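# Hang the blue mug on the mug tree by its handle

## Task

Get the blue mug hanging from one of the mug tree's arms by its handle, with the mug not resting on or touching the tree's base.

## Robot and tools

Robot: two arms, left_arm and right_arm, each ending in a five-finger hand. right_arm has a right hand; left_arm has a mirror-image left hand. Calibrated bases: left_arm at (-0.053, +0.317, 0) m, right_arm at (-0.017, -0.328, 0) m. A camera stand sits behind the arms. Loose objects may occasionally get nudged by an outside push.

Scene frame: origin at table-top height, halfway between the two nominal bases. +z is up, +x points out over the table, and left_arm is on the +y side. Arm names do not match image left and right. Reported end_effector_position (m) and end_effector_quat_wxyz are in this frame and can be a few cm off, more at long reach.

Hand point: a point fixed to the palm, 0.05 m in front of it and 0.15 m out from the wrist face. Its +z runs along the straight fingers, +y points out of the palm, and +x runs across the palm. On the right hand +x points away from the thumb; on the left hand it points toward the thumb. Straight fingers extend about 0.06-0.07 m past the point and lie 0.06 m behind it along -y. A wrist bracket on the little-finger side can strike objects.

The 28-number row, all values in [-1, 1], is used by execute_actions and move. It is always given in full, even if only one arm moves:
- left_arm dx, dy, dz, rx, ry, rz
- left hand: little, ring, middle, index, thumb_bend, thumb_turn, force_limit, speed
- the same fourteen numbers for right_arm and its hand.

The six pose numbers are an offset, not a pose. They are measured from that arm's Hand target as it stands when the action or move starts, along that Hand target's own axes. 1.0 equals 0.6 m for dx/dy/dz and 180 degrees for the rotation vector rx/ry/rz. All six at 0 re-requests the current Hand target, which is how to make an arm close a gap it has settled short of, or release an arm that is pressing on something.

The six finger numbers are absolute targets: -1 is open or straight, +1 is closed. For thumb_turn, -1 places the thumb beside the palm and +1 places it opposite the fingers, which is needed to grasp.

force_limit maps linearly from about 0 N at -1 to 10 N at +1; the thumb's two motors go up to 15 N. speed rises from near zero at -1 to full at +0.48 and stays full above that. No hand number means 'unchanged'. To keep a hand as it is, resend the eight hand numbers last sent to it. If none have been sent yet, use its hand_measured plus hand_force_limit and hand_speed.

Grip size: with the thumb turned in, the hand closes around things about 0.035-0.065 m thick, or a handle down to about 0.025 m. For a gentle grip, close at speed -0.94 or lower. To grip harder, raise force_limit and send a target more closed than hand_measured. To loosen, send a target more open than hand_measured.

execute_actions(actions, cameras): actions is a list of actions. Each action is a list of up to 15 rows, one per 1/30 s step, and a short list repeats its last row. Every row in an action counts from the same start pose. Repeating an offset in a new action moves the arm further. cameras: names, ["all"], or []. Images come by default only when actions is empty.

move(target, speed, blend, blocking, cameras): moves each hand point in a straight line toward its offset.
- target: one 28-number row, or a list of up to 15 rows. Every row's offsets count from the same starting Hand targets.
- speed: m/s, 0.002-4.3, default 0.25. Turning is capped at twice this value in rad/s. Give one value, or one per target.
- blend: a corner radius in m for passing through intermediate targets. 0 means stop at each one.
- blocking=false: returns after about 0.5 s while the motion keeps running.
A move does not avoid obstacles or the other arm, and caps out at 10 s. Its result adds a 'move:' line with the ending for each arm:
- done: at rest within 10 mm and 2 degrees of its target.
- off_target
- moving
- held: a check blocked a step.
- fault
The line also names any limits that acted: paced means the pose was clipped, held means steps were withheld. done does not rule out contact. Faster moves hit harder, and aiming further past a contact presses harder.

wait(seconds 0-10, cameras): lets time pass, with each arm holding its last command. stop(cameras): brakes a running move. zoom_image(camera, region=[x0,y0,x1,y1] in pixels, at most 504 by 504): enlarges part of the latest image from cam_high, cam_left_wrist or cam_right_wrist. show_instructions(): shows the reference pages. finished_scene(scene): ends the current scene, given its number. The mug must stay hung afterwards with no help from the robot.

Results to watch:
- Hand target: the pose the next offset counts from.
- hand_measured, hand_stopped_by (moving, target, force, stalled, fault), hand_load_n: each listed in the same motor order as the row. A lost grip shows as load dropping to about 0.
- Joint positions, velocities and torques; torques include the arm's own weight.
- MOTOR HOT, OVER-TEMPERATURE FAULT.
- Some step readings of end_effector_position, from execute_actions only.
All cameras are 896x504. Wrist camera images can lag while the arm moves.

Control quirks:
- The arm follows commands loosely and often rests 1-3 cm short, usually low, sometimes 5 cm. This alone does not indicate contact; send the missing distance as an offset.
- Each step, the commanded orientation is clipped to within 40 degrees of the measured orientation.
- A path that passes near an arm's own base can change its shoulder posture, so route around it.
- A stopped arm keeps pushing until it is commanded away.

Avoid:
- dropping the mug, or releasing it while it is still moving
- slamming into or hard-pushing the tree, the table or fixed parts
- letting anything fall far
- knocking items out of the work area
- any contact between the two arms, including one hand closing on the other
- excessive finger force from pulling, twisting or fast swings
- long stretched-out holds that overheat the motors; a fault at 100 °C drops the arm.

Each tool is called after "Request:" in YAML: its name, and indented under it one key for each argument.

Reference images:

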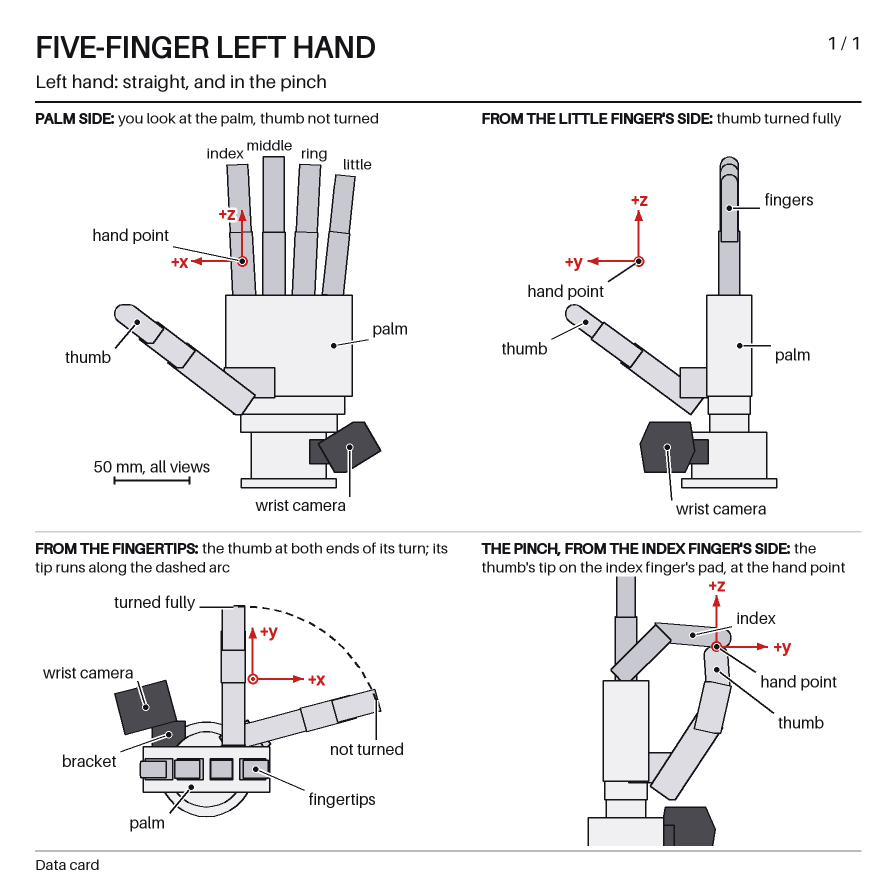

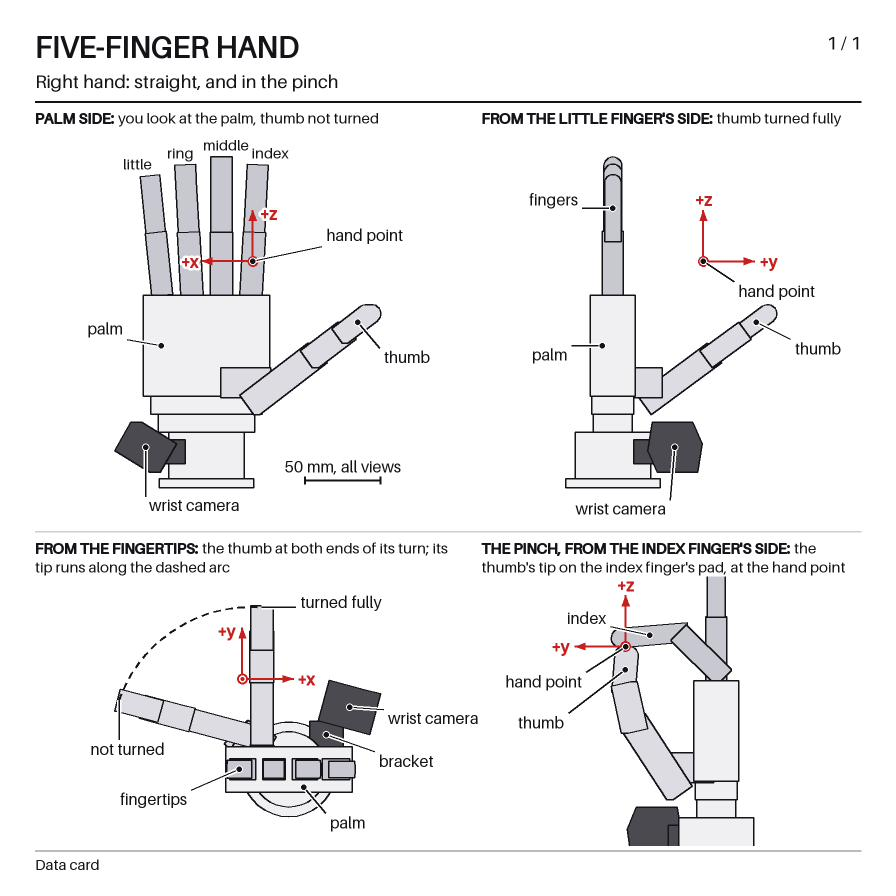

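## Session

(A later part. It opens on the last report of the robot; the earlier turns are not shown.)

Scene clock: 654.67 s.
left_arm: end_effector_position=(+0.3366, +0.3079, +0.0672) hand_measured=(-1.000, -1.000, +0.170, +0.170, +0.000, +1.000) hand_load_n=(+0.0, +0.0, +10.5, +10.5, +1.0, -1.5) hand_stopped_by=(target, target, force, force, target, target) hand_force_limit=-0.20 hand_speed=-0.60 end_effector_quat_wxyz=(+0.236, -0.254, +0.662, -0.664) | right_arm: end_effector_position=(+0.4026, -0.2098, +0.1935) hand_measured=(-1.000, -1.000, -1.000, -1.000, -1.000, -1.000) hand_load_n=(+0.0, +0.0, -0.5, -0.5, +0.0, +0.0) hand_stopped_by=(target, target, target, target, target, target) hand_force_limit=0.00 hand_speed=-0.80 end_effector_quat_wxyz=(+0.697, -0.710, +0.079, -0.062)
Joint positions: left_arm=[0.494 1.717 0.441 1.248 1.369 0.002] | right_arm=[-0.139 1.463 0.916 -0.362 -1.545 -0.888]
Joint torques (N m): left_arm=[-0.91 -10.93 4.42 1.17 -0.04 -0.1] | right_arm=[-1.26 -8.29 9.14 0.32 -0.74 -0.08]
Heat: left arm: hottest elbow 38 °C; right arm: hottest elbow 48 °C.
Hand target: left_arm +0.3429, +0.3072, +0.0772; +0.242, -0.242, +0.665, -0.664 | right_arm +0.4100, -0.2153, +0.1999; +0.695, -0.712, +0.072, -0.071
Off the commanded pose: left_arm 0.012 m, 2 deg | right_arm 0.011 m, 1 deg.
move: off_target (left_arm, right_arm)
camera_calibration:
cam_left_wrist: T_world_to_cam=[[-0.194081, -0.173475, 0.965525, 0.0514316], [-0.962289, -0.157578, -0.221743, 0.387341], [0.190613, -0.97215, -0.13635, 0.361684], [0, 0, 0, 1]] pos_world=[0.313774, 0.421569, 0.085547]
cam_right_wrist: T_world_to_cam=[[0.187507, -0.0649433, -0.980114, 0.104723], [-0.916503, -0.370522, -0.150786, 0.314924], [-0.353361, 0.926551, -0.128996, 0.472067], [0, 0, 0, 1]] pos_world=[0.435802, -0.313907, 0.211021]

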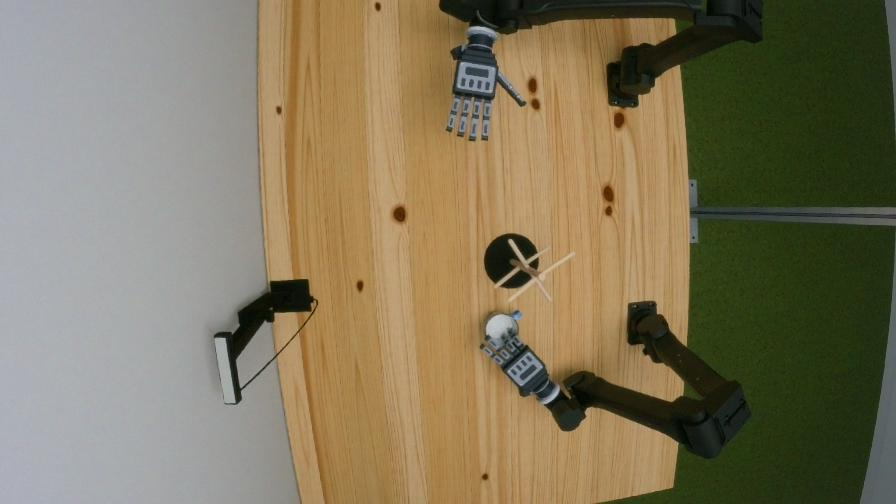

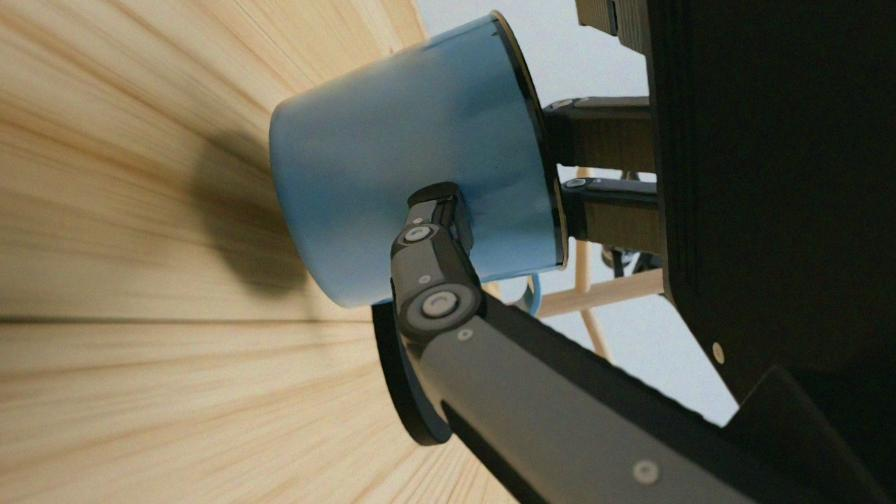

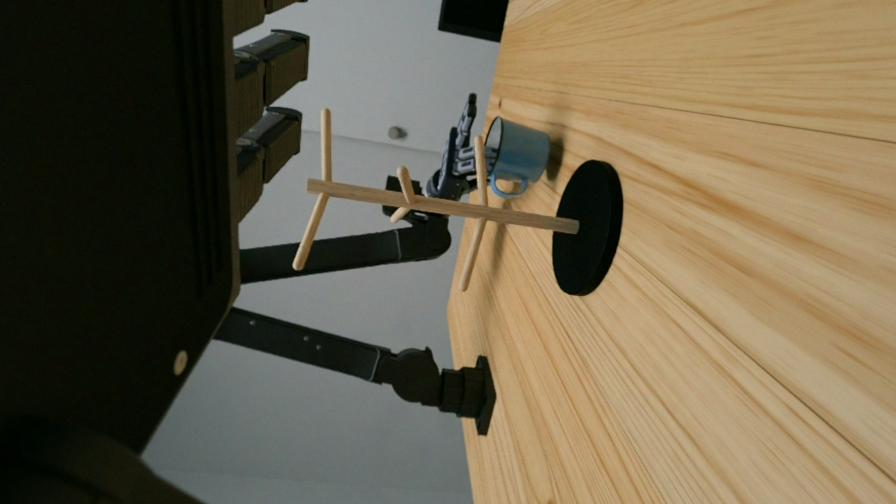

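Request:
move:
  target:
    - [0,-0.15,0,0,0,0,-1,-1,0.6,0.6,0,1,-0.2,-0.6,0,0,0,0,0,0,-1,-1,-1,-1,-1,-1,0,-0.8]
    - [0.1263,-0.233,-0.0062,0,0,0,-1,-1,0.6,0.6,0,1,-0.2,-0.6,0,0,0,0,0,0,-1,-1,-1,-1,-1,-1,0,-0.8]
  speed: 0.12
  blend: 0.03
  cameras: ["all"]

Request:
zoom_image:
  camera: "cam_high"
  region: [480, 220, 600, 340]

Request:
zoom_image:
  camera: "cam_right_wrist"
  region: [290, 90, 530, 330]

Scene clock: 699.20 s.
left_arm: end_effector_position=(+0.2811, +0.2636, +0.2126) hand_measured=(-1.000, -1.000, +0.170, +0.170, +0.000, +1.000) hand_load_n=(+0.0, -0.5, +10.5, +10.0, +1.0, -1.5) hand_stopped_by=(target, target, force, force, target, target) hand_force_limit=-0.20 hand_speed=-0.60 end_effector_quat_wxyz=(+0.238, -0.251, +0.662, -0.665) | right_arm: end_effector_position=(+0.4026, -0.2098, +0.1935) hand_measured=(-1.000, -1.000, -1.000, -1.000, -1.000, -1.000) hand_load_n=(+0.0, +0.0, +0.0, +0.0, +0.0, +0.0) hand_stopped_by=(target, target, target, target, target, target) hand_force_limit=0.00 hand_speed=-0.80 end_effector_quat_wxyz=(+0.697, -0.710, +0.079, -0.062)
Joint positions: left_arm=[0.449 0.977 0.397 0.574 1.326 -0.013] | right_arm=[-0.139 1.463 0.916 -0.362 -1.545 -0.888]
Joint torques (N m): left_arm=[-0.44 -3.43 8.01 1.29 -0.16 0.08] | right_arm=[-1.26 -8.35 9.11 0.32 -0.74 -0.08]
Heat: left arm: hottest elbow 38 °C; right arm: hottest elbow 49 °C.
Hand target: left_arm +0.2824, +0.2613, +0.2170; +0.242, -0.241, +0.665, -0.664 | right_arm +0.4100, -0.2153, +0.1999; +0.695, -0.712, +0.072, -0.071
Off the commanded pose: left_arm 0.005 m, 1 deg | right_arm 0.011 m, 1 deg.
move: off_target (right_arm)
camera_calibration:
cam_left_wrist: T_world_to_cam=[[-0.200911, -0.173434, 0.964134, -0.1052], [-0.961133, -0.155348, -0.228231, 0.359709], [0.18936, -0.972516, -0.135482, 0.349235], [0, 0, 0, 1]] pos_world=[0.258462, 0.377271, 0.230839]
cam_right_wrist: T_world_to_cam=[[0.187507, -0.0649433, -0.980114, 0.104723], [-0.916503, -0.370522, -0.150786, 0.314924], [-0.353361, 0.926551, -0.128996, 0.472067], [0, 0, 0, 1]] pos_world=[0.435802, -0.313907, 0.211021]

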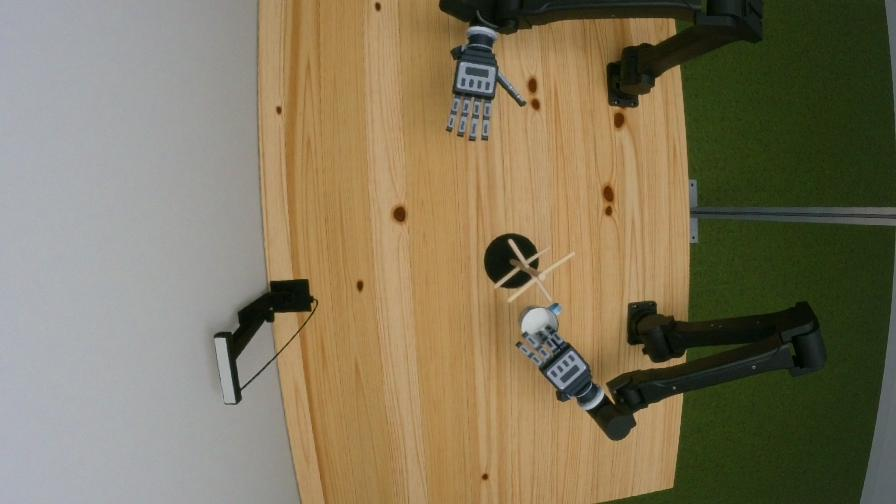

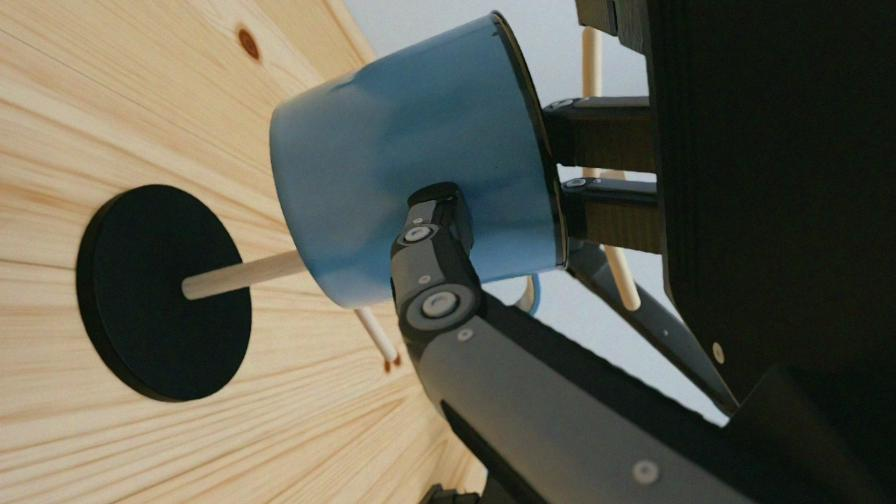

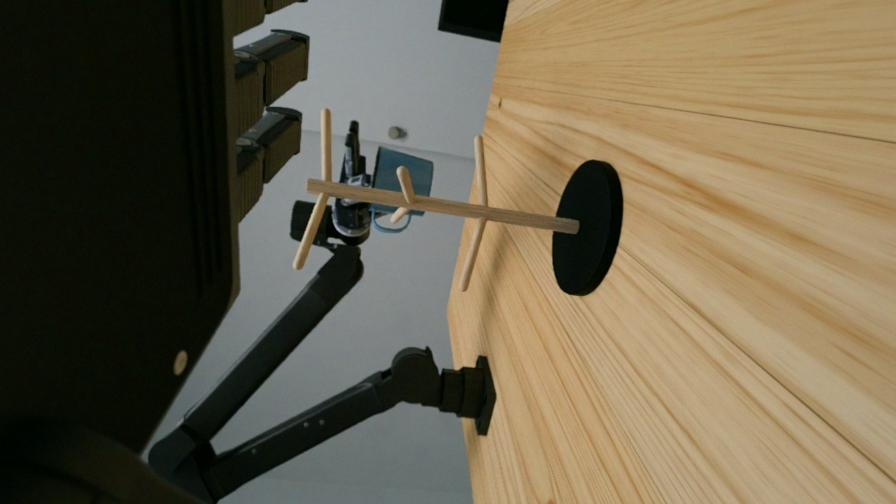

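Scaled by 4.200 from the camera's 896x504 image, which has a finer 1280x720 frame.

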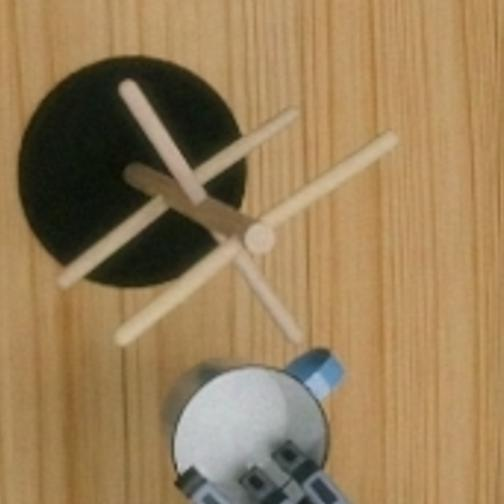

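Scaled by 2.100 from the camera's 896x504 image, which has a finer 1280x720 frame.

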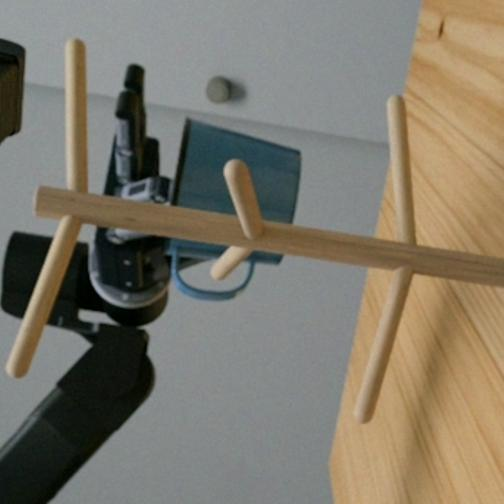

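Request:
move:
  target: [0.0085,0.005,0.001,0,0,0,-1,-1,0.6,0.6,0,1,-0.2,-0.6,0,0,0,0,0,0,-1,-1,-1,-1,-1,-1,0,-0.8]
  speed: 0.05

Scene clock: 753.90 s.
left_arm: end_effector_position=(+0.2795, +0.2611, +0.2084) hand_measured=(-1.000, -1.000, +0.170, +0.170, +0.000, +1.000) hand_load_n=(+0.0, +0.0, +10.5, +10.5, +1.0, -1.5) hand_stopped_by=(target, target, force, force, target, target) hand_force_limit=-0.20 hand_speed=-0.60 end_effector_quat_wxyz=(+0.235, -0.254, +0.661, -0.666) | right_arm: end_effector_position=(+0.4026, -0.2098, +0.1935) hand_measured=(-1.000, -1.000, -1.000, -1.000, -1.000, -1.000) hand_load_n=(+0.0, +0.0, +0.0, +0.0, +0.0, +0.0) hand_stopped_by=(target, target, target, target, target, target) hand_force_limit=0.00 hand_speed=-0.80 end_effector_quat_wxyz=(+0.697, -0.710, +0.079, -0.062)
Joint positions: left_arm=[0.442 0.976 0.386 0.574 1.319 -0.012] | right_arm=[-0.139 1.463 0.916 -0.362 -1.545 -0.888]
Joint torques (N m): left_arm=[-0.56 -4.48 7.56 1.48 -0.11 0.04] | right_arm=[-1.26 -8.35 9.16 0.32 -0.74 -0.09]
Heat: left arm: hottest elbow 41 °C; right arm: hottest elbow 49 °C.
Hand target: left_arm +0.2789, +0.2575, +0.2140; +0.242, -0.241, +0.665, -0.664 | right_arm +0.4100, -0.2153, +0.1999; +0.695, -0.712, +0.072, -0.071
Off the commanded pose: left_arm 0.007 m, 2 deg | right_arm 0.011 m, 1 deg.
move: off_target (right_arm)

Request:
move:
  target: [0.0063,0,0.036,0,0,0,-1,-1,0.6,0.6,0,1,-0.2,-0.6,0,0,0,0,0,0,-1,-1,-1,-1,-1,-1,0,-0.8]
  speed: 0.06
  cameras: ["cam_high","cam_right_wrist"]

Request:
zoom_image:
  camera: "cam_high"
  region: [480, 220, 600, 340]

Request:
zoom_image:
  camera: "cam_right_wrist"
  region: [290, 90, 530, 330]

Scene clock: 768.03 s.
left_arm: end_effector_position=(+0.2882, +0.2406, +0.2082) hand_measured=(-1.000, -1.000, +0.170, +0.170, +0.000, +1.000) hand_load_n=(+0.0, +0.0, +10.5, +10.5, +1.0, -2.0) hand_stopped_by=(target, target, force, force, target, target) hand_force_limit=-0.20 hand_speed=-0.60 end_effector_quat_wxyz=(+0.235, -0.253, +0.662, -0.665) | right_arm: end_effector_position=(+0.4026, -0.2098, +0.1935) hand_measured=(-1.000, -1.000, -1.000, -1.000, -1.000, -1.000) hand_load_n=(+0.0, +0.0, +0.0, +0.0, +0.0, -0.5) hand_stopped_by=(target, target, target, target, target, target) hand_force_limit=0.00 hand_speed=-0.80 end_effector_quat_wxyz=(+0.697, -0.710, +0.079, -0.062)
Joint positions: left_arm=[0.355 0.976 0.386 0.574 1.234 -0.011] | right_arm=[-0.139 1.463 0.916 -0.362 -1.545 -0.888]
Joint torques (N m): left_arm=[-0.91 -3.31 7.99 1.65 -0.11 0.05] | right_arm=[-1.26 -8.29 9.11 0.32 -0.75 -0.09]
Heat: left arm: hottest elbow 41 °C; right arm: hottest elbow 49 °C.
Hand target: left_arm +0.2899, +0.2386, +0.2140; +0.242, -0.242, +0.665, -0.664 | right_arm +0.4100, -0.2153, +0.1999; +0.695, -0.712, +0.072, -0.071
Off the commanded pose: left_arm 0.006 m, 2 deg | right_arm 0.011 m, 1 deg.
move: off_target (right_arm)
camera_calibration:
cam_right_wrist: T_world_to_cam=[[0.187507, -0.0649433, -0.980114, 0.104723], [-0.916503, -0.370522, -0.150786, 0.314924], [-0.353361, 0.926551, -0.128996, 0.472067], [0, 0, 0, 1]] pos_world=[0.435802, -0.313907, 0.211021]
Images, in order (width x height): cam_high 896x504, cam_right_wrist 896x504.

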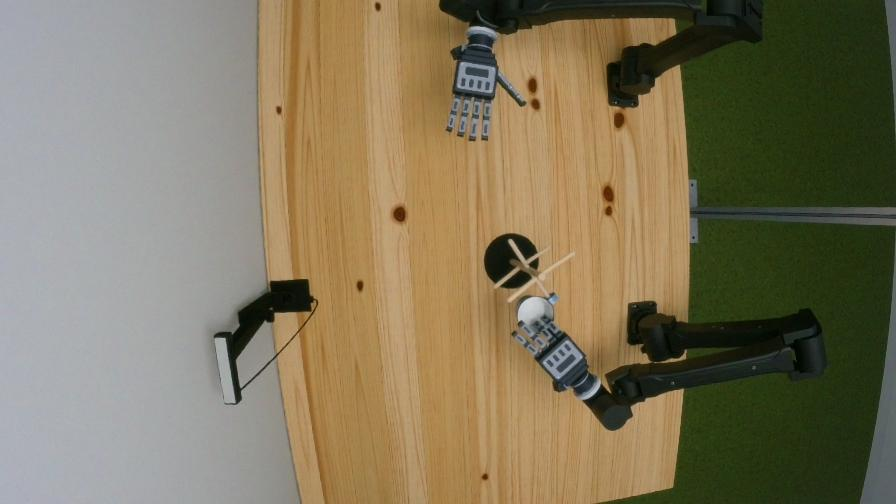

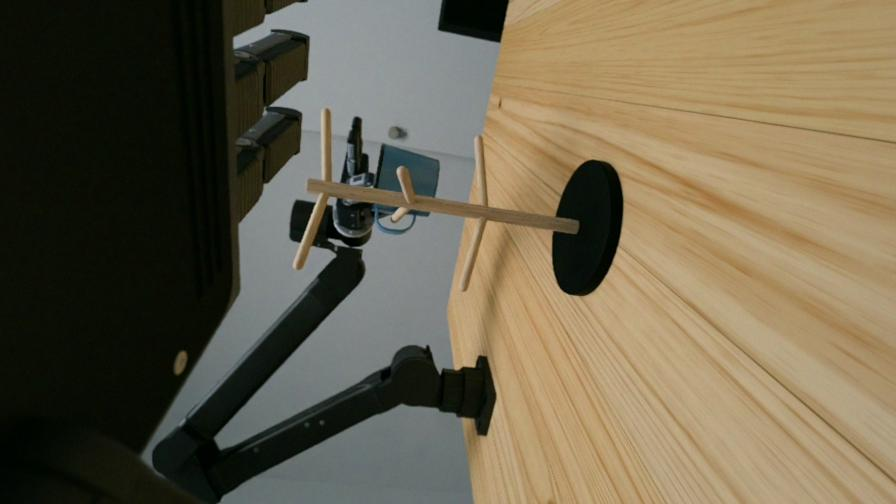

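Scaled by 4.200 from the camera's 896x504 image, which has a finer 1280x720 frame.

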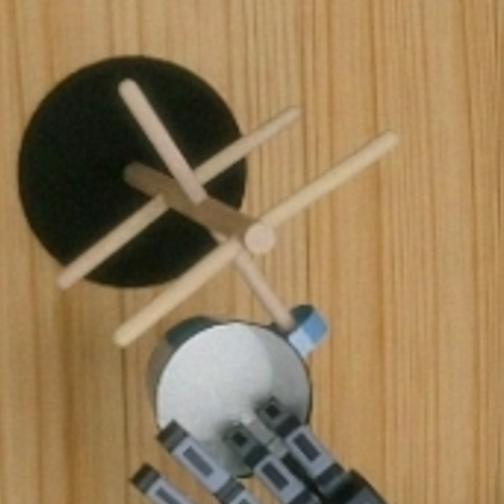

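Scaled by 2.100 from the camera's 896x504 image, which has a finer 1280x720 frame.

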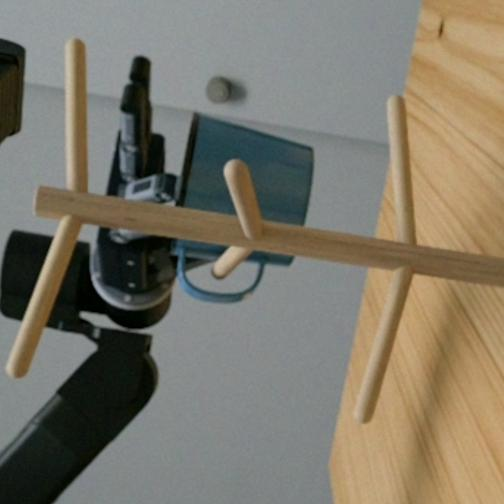

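Request:
move:
  target: [0.001,0.002,0.040,0,0,0,-1,-1,0.6,0.6,0,1,-0.2,-0.6,0,0,0,0,0,0,-1,-1,-1,-1,-1,-1,0,-0.8]
  speed: 0.06
  cameras: ["cam_high","cam_right_wrist"]

Request:
zoom_image:
  camera: "cam_high"
  region: [480, 220, 600, 340]

Request:
zoom_image:
  camera: "cam_right_wrist"
  region: [290, 90, 530, 330]

Scene clock: 787.37 s.
left_arm: end_effector_position=(+0.2967, +0.2204, +0.2023) hand_measured=(-1.000, -1.000, +0.170, +0.170, +0.000, +1.000) hand_load_n=(+0.0, +0.0, +10.5, +10.5, +1.0, -1.5) hand_stopped_by=(target, target, force, force, target, target) hand_force_limit=-0.20 hand_speed=-0.60 end_effector_quat_wxyz=(+0.229, -0.260, +0.663, -0.664) | right_arm: end_effector_position=(+0.4026, -0.2098, +0.1935) hand_measured=(-1.000, -1.000, -1.000, -1.000, -1.000, -1.000) hand_load_n=(+0.0, +0.0, +0.0, +0.0, +0.0, +0.0) hand_stopped_by=(target, target, target, target, target, target) hand_force_limit=0.00 hand_speed=-0.80 end_effector_quat_wxyz=(+0.697, -0.710, +0.079, -0.062)
Joint positions: left_arm=[0.27 0.996 0.386 0.574 1.148 -0.009] | right_arm=[-0.139 1.463 0.916 -0.362 -1.545 -0.888]
Joint torques (N m): left_arm=[-0.67 -2.02 9.16 2.51 -0.07 0.05] | right_arm=[-1.32 -8.41 9.11 0.31 -0.74 -0.08]
Heat: left arm: hottest elbow 41 °C; right arm: hottest elbow 49 °C.
Hand target: left_arm +0.3048, +0.2198, +0.2128; +0.242, -0.242, +0.665, -0.664 | right_arm +0.4100, -0.2153, +0.1999; +0.695, -0.712, +0.072, -0.071
Off the commanded pose: left_arm 0.013 m, 3 deg | right_arm 0.011 m, 1 deg.
move: off_target (left_arm, right_arm)
camera_calibration:
cam_right_wrist: T_world_to_cam=[[0.187507, -0.0649433, -0.980114, 0.104723], [-0.916503, -0.370522, -0.150786, 0.314924], [-0.353361, 0.926551, -0.128996, 0.472067], [0, 0, 0, 1]] pos_world=[0.435802, -0.313907, 0.211021]
Images, in order (width x height): cam_high 896x504, cam_right_wrist 896x504.

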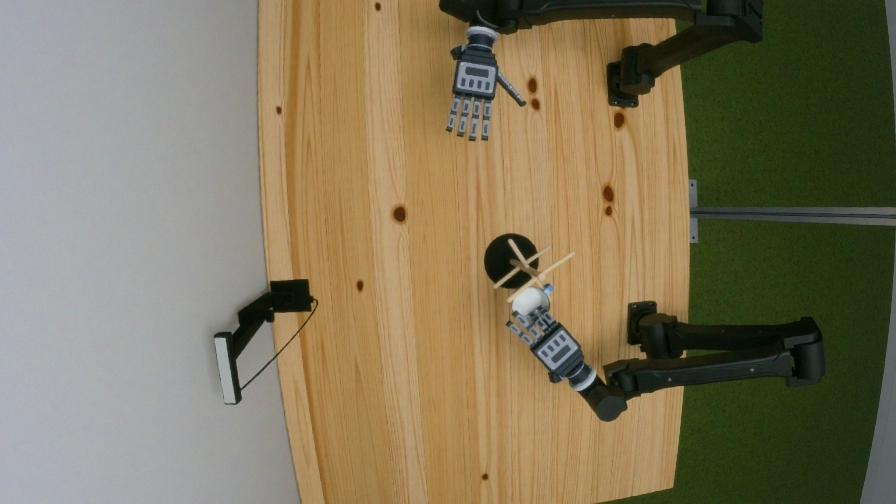

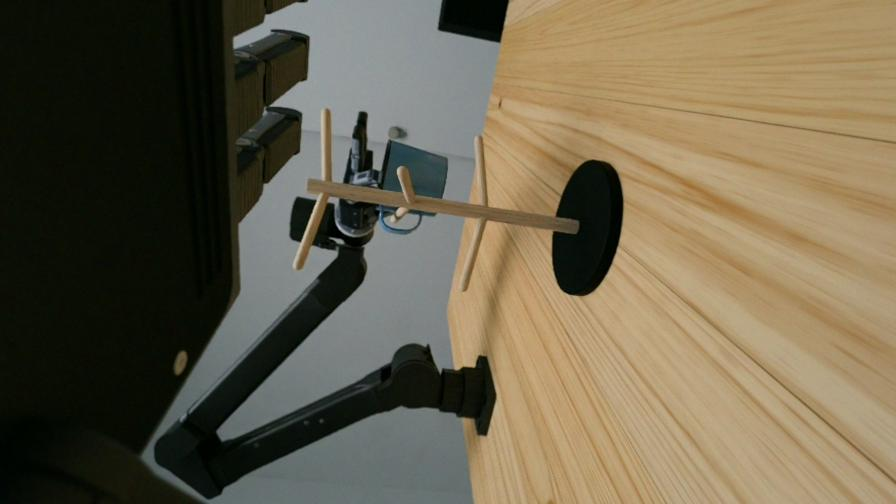

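Scaled by 4.200 from the camera's 896x504 image, which has a finer 1280x720 frame.

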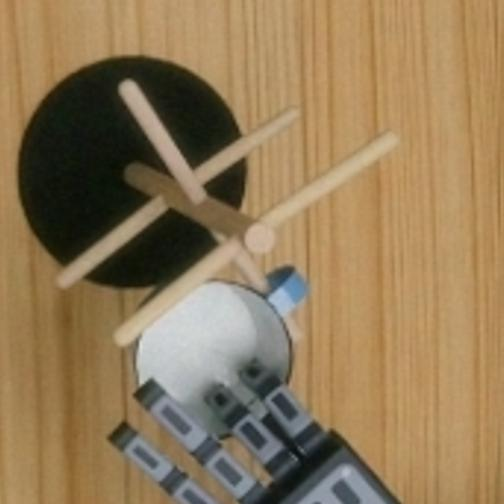

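Scaled by 2.100 from the camera's 896x504 image, which has a finer 1280x720 frame.

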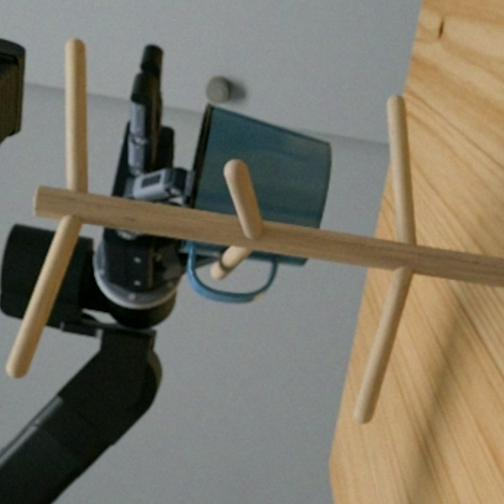

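Request:
move:
  target: [0,0.028,0,0,0,0,-1,-1,0.6,0.6,0,1,-0.2,-0.6,0,0,0,0,0,0,-1,-1,-1,-1,-1,-1,0,-0.8]
  speed: 0.04
  cameras: ["cam_high","cam_right_wrist"]

Request:
zoom_image:
  camera: "cam_right_wrist"
  region: [290, 90, 530, 330]

Scene clock: 804.30 s.
left_arm: end_effector_position=(+0.3021, +0.2221, +0.1936) hand_measured=(-1.000, -1.000, +0.170, +0.170, +0.000, +1.000) hand_load_n=(-0.5, +0.0, +10.5, +10.5, +1.0, -2.0) hand_stopped_by=(target, target, force, force, target, target) hand_force_limit=-0.20 hand_speed=-0.60 end_effector_quat_wxyz=(+0.234, -0.255, +0.664, -0.663) | right_arm: end_effector_position=(+0.4026, -0.2098, +0.1935) hand_measured=(-1.000, -1.000, -1.000, -1.000, -1.000, -1.000) hand_load_n=(+0.0, +0.0, +0.0, +0.0, +0.5, +0.0) hand_stopped_by=(target, target, target, target, target, target) hand_force_limit=0.00 hand_speed=-0.80 end_effector_quat_wxyz=(+0.697, -0.710, +0.079, -0.062)
Joint positions: left_arm=[0.27 1.042 0.38 0.637 1.147 -0.004] | right_arm=[-0.139 1.463 0.916 -0.362 -1.545 -0.888]
Joint torques (N m): left_arm=[-0.67 -2.61 7.31 2.99 -0.08 0.03] | right_arm=[-1.2 -8.41 9.13 0.32 -0.74 -0.08]
Heat: left arm: hottest elbow 42 °C; right arm: hottest elbow 49 °C.
Hand target: left_arm +0.3048, +0.2198, +0.1959; +0.242, -0.241, +0.665, -0.664 | right_arm +0.4100, -0.2153, +0.1999; +0.695, -0.712, +0.072, -0.071
Off the commanded pose: left_arm 0.004 m, 2 deg | right_arm 0.011 m, 1 deg.
move: off_target (right_arm)
camera_calibration:
cam_right_wrist: T_world_to_cam=[[0.187507, -0.0649433, -0.980114, 0.104723], [-0.916503, -0.370522, -0.150786, 0.314924], [-0.353361, 0.926551, -0.128996, 0.472067], [0, 0, 0, 1]] pos_world=[0.435802, -0.313907, 0.211021]
Images, in order (width x height): cam_high 896x504, cam_right_wrist 896x504.

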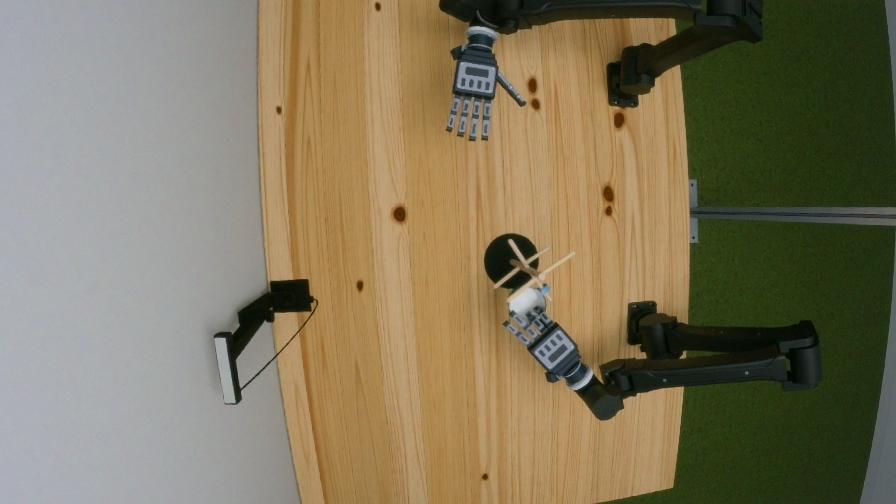

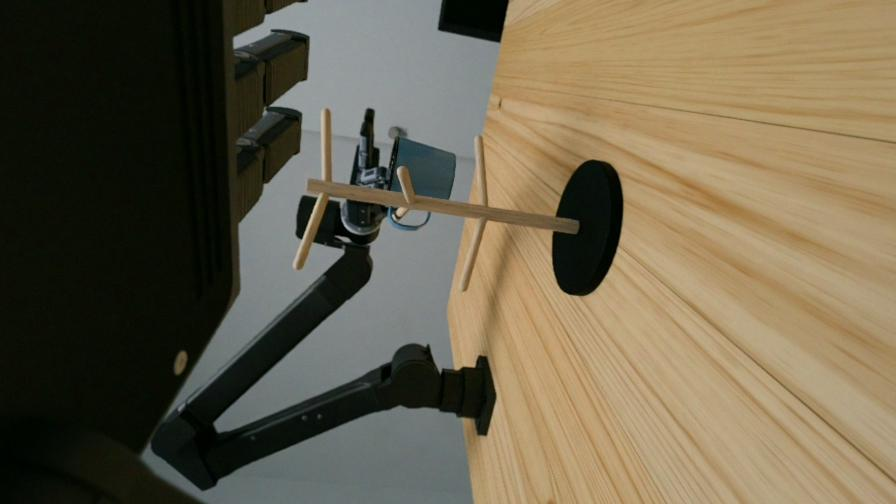

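Scaled by 2.100 from the camera's 896x504 image, which has a finer 1280x720 frame.

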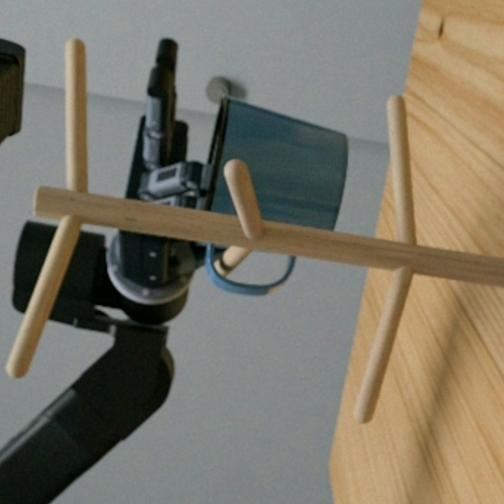

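Request:
move:
  target: [0,0.02,0,0,0,0,-1,-1,0.6,0.6,0,1,-0.2,-0.6,0,0,0,0,0,0,-1,-1,-1,-1,-1,-1,0,-0.8]
  speed: 0.04
  cameras: ["cam_high","cam_right_wrist","cam_left_wrist"]

Request:
zoom_image:
  camera: "cam_right_wrist"
  region: [290, 90, 530, 330]

Request:
zoom_image:
  camera: "cam_high"
  region: [480, 220, 600, 340]

Scene clock: 814.67 s.
left_arm: end_effector_position=(+0.3041, +0.2224, +0.1882) hand_measured=(-1.000, -1.000, +0.170, +0.170, +0.000, +1.000) hand_load_n=(-0.5, +0.0, +11.5, +9.5, +1.5, -1.5) hand_stopped_by=(target, target, force, force, target, target) hand_force_limit=-0.20 hand_speed=-0.60 end_effector_quat_wxyz=(+0.242, -0.246, +0.663, -0.664) | right_arm: end_effector_position=(+0.4026, -0.2098, +0.1935) hand_measured=(-1.000, -1.000, -1.000, -1.000, -1.000, -1.000) hand_load_n=(+0.0, +0.0, +0.0, +0.0, +0.0, +0.0) hand_stopped_by=(target, target, target, target, target, target) hand_force_limit=0.00 hand_speed=-0.80 end_effector_quat_wxyz=(+0.697, -0.710, +0.079, -0.062)
Joint positions: left_arm=[0.27 1.071 0.369 0.699 1.148 -0.004] | right_arm=[-0.139 1.463 0.916 -0.362 -1.545 -0.888]
Joint torques (N m): left_arm=[-0.73 -2.08 6.58 2.66 -0.13 0.03] | right_arm=[-1.2 -8.35 9.13 0.32 -0.74 -0.09]
Heat: left arm: hottest elbow 42 °C; right arm: hottest elbow 49 °C.
Hand target: left_arm +0.3048, +0.2198, +0.1840; +0.242, -0.241, +0.665, -0.664 | right_arm +0.4100, -0.2153, +0.1999; +0.695, -0.712, +0.072, -0.071
Off the commanded pose: left_arm 0.005 m, 1 deg | right_arm 0.011 m, 1 deg.
move: off_target (right_arm)
camera_calibration:
cam_left_wrist: T_world_to_cam=[[-0.210145, -0.180957, 0.960778, -0.0791001], [-0.95897, -0.153135, -0.238592, 0.370572], [0.190304, -0.971496, -0.141352, 0.302138], [0, 0, 0, 1]] pos_world=[0.281247, 0.33596, 0.207121]
cam_right_wrist: T_world_to_cam=[[0.187507, -0.0649433, -0.980114, 0.104723], [-0.916503, -0.370522, -0.150786, 0.314924], [-0.353361, 0.926551, -0.128996, 0.472067], [0, 0, 0, 1]] pos_world=[0.435802, -0.313907, 0.211021]

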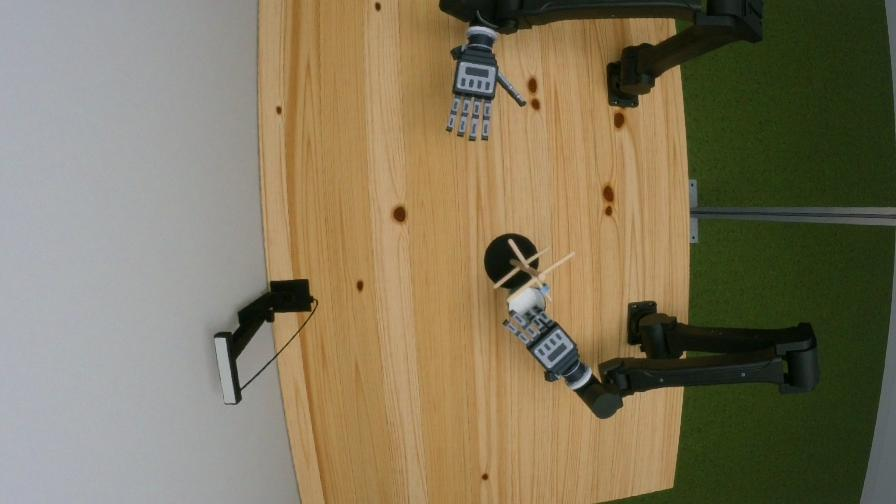

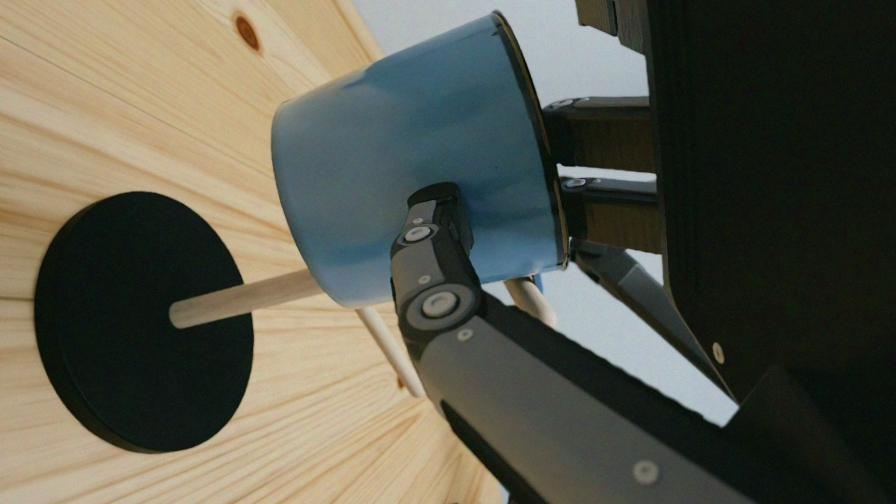

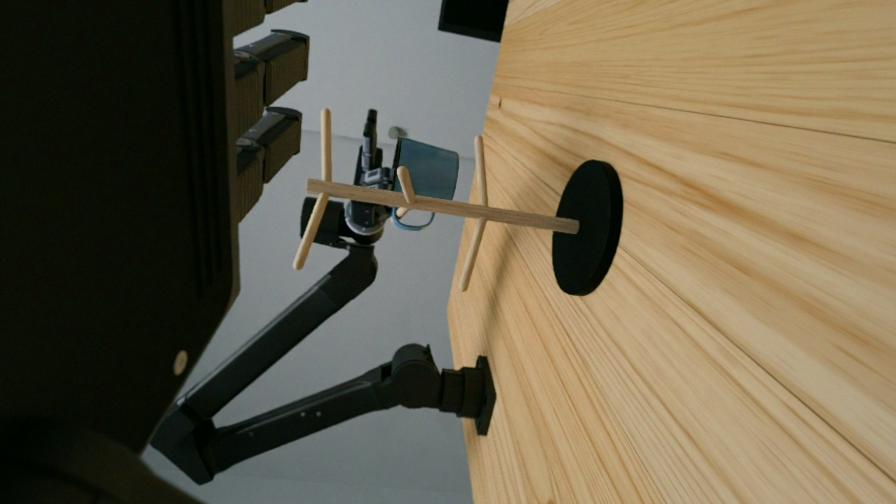

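Scaled by 2.100 from the camera's 896x504 image, which has a finer 1280x720 frame.

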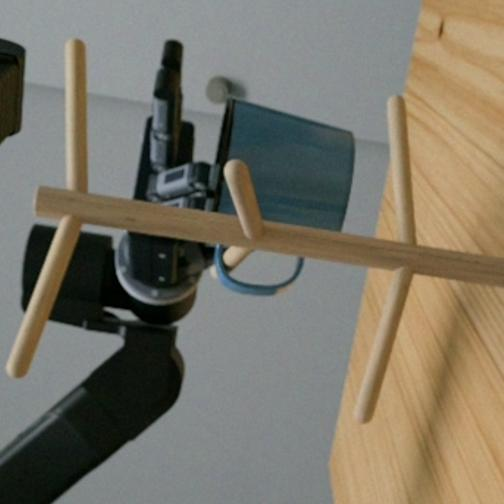

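Scaled by 4.200 from the camera's 896x504 image, which has a finer 1280x720 frame.

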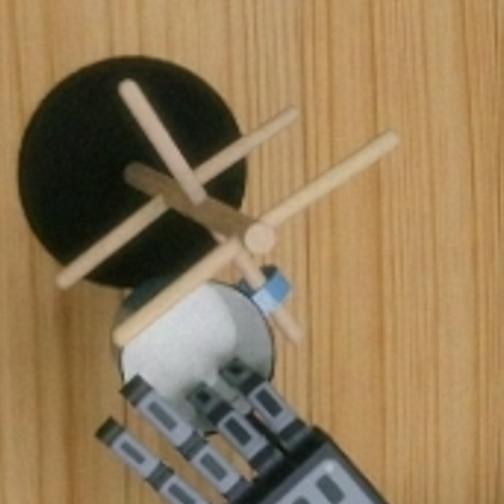

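Request:
move:
  target: [0,0,0,0,0,0,-1,-1,-0.45,-0.45,0,1,-0.2,-0.6,0,0,0,0,0,0,-1,-1,-1,-1,-1,-1,0,-0.8]
  speed: 0.04
  cameras: ["cam_high","cam_right_wrist","cam_left_wrist"]

Request:
zoom_image:
  camera: "cam_right_wrist"
  region: [290, 90, 530, 330]

Request:
zoom_image:
  camera: "cam_high"
  region: [480, 220, 600, 340]

Scene clock: 827.33 s.
left_arm: end_effector_position=(+0.3045, +0.2226, +0.1871) hand_measured=(-1.000, -1.000, -0.450, -0.450, +0.000, +1.000) hand_load_n=(+0.0, +0.0, -0.5, +0.0, +0.0, +0.0) hand_stopped_by=(target, target, target, target, target, target) hand_force_limit=-0.20 hand_speed=-0.60 end_effector_quat_wxyz=(+0.241, -0.248, +0.663, -0.664) | right_arm: end_effector_position=(+0.4026, -0.2098, +0.1935) hand_measured=(-1.000, -1.000, -1.000, -1.000, -1.000, -1.000) hand_load_n=(+0.0, +0.0, +0.0, -0.5, +0.0, +0.0) hand_stopped_by=(target, target, target, target, target, target) hand_force_limit=0.00 hand_speed=-0.80 end_effector_quat_wxyz=(+0.697, -0.710, +0.079, -0.062)
Joint positions: left_arm=[0.27 1.075 0.369 0.699 1.147 -0.004] | right_arm=[-0.139 1.463 0.916 -0.362 -1.545 -0.888]
Joint torques (N m): left_arm=[-0.38 -2.2 6.64 2.65 -0.08 0.03] | right_arm=[-1.2 -8.41 9.14 0.32 -0.74 -0.08]
Heat: left arm: hottest elbow 42 °C; right arm: hottest elbow 49 °C.
Hand target: left_arm +0.3048, +0.2197, +0.1840; +0.242, -0.241, +0.665, -0.664 | right_arm +0.4100, -0.2153, +0.1999; +0.695, -0.712, +0.072, -0.071
Off the commanded pose: left_arm 0.004 m, 1 deg | right_arm 0.011 m, 1 deg.
move: off_target (right_arm)
camera_calibration:
cam_left_wrist: T_world_to_cam=[[-0.206788, -0.18026, 0.961637, -0.0793038], [-0.959575, -0.154442, -0.235295, 0.370565], [0.190932, -0.971418, -0.141036, 0.301852], [0, 0, 0, 1]] pos_world=[0.281553, 0.33616, 0.206025]
cam_right_wrist: T_world_to_cam=[[0.187507, -0.0649433, -0.980114, 0.104723], [-0.916503, -0.370522, -0.150786, 0.314924], [-0.353361, 0.926551, -0.128996, 0.472067], [0, 0, 0, 1]] pos_world=[0.435802, -0.313907, 0.211021]

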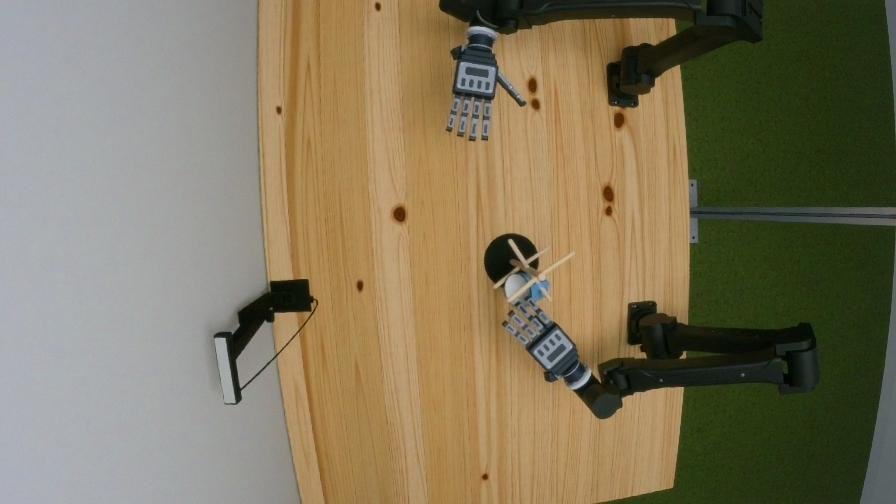

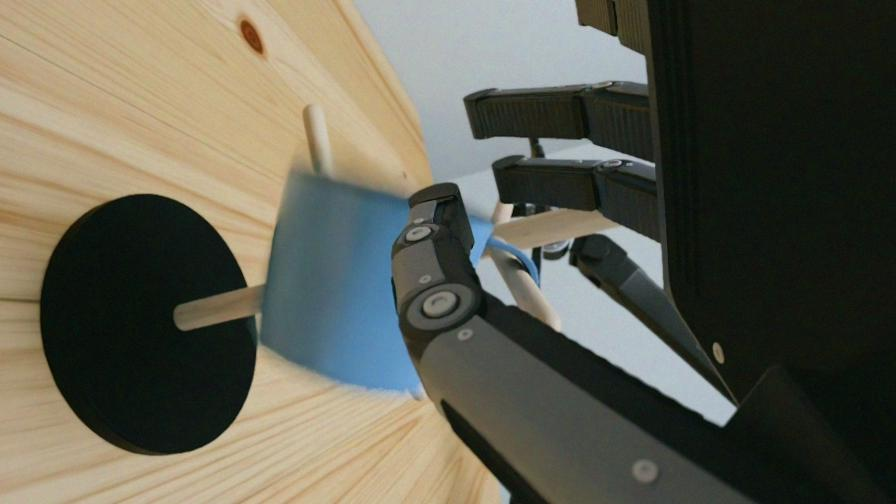

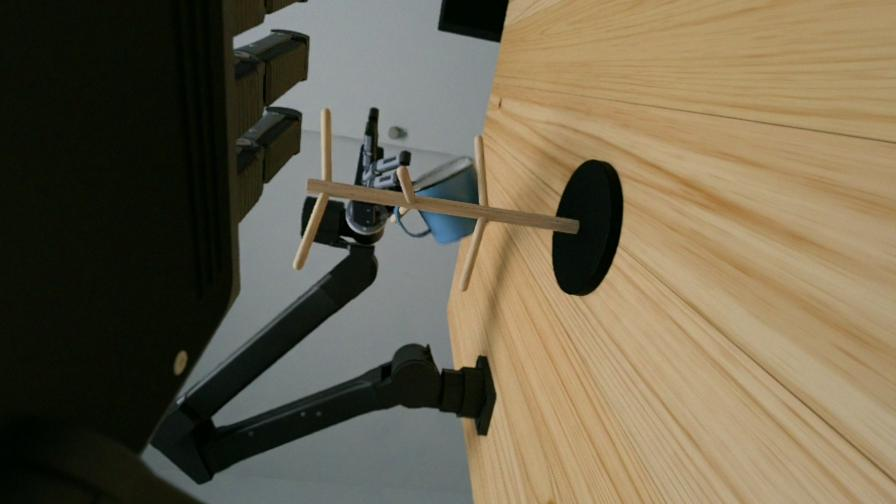

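Scaled by 2.100 from the camera's 896x504 image, which has a finer 1280x720 frame.

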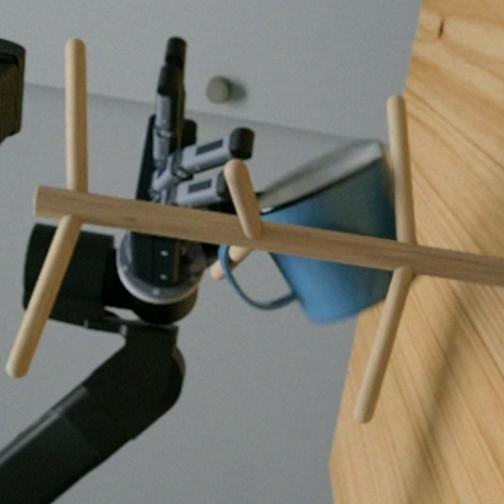

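Scaled by 4.200 from the camera's 896x504 image, which has a finer 1280x720 frame.

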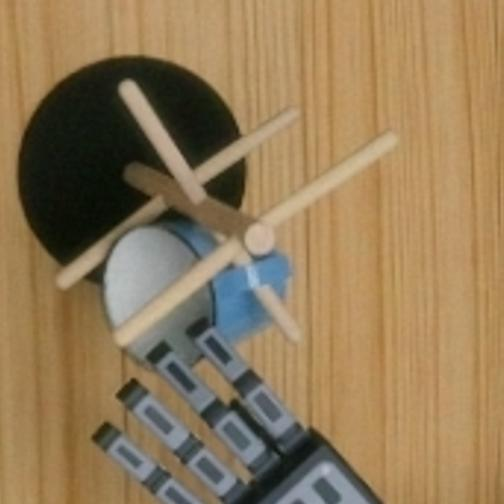

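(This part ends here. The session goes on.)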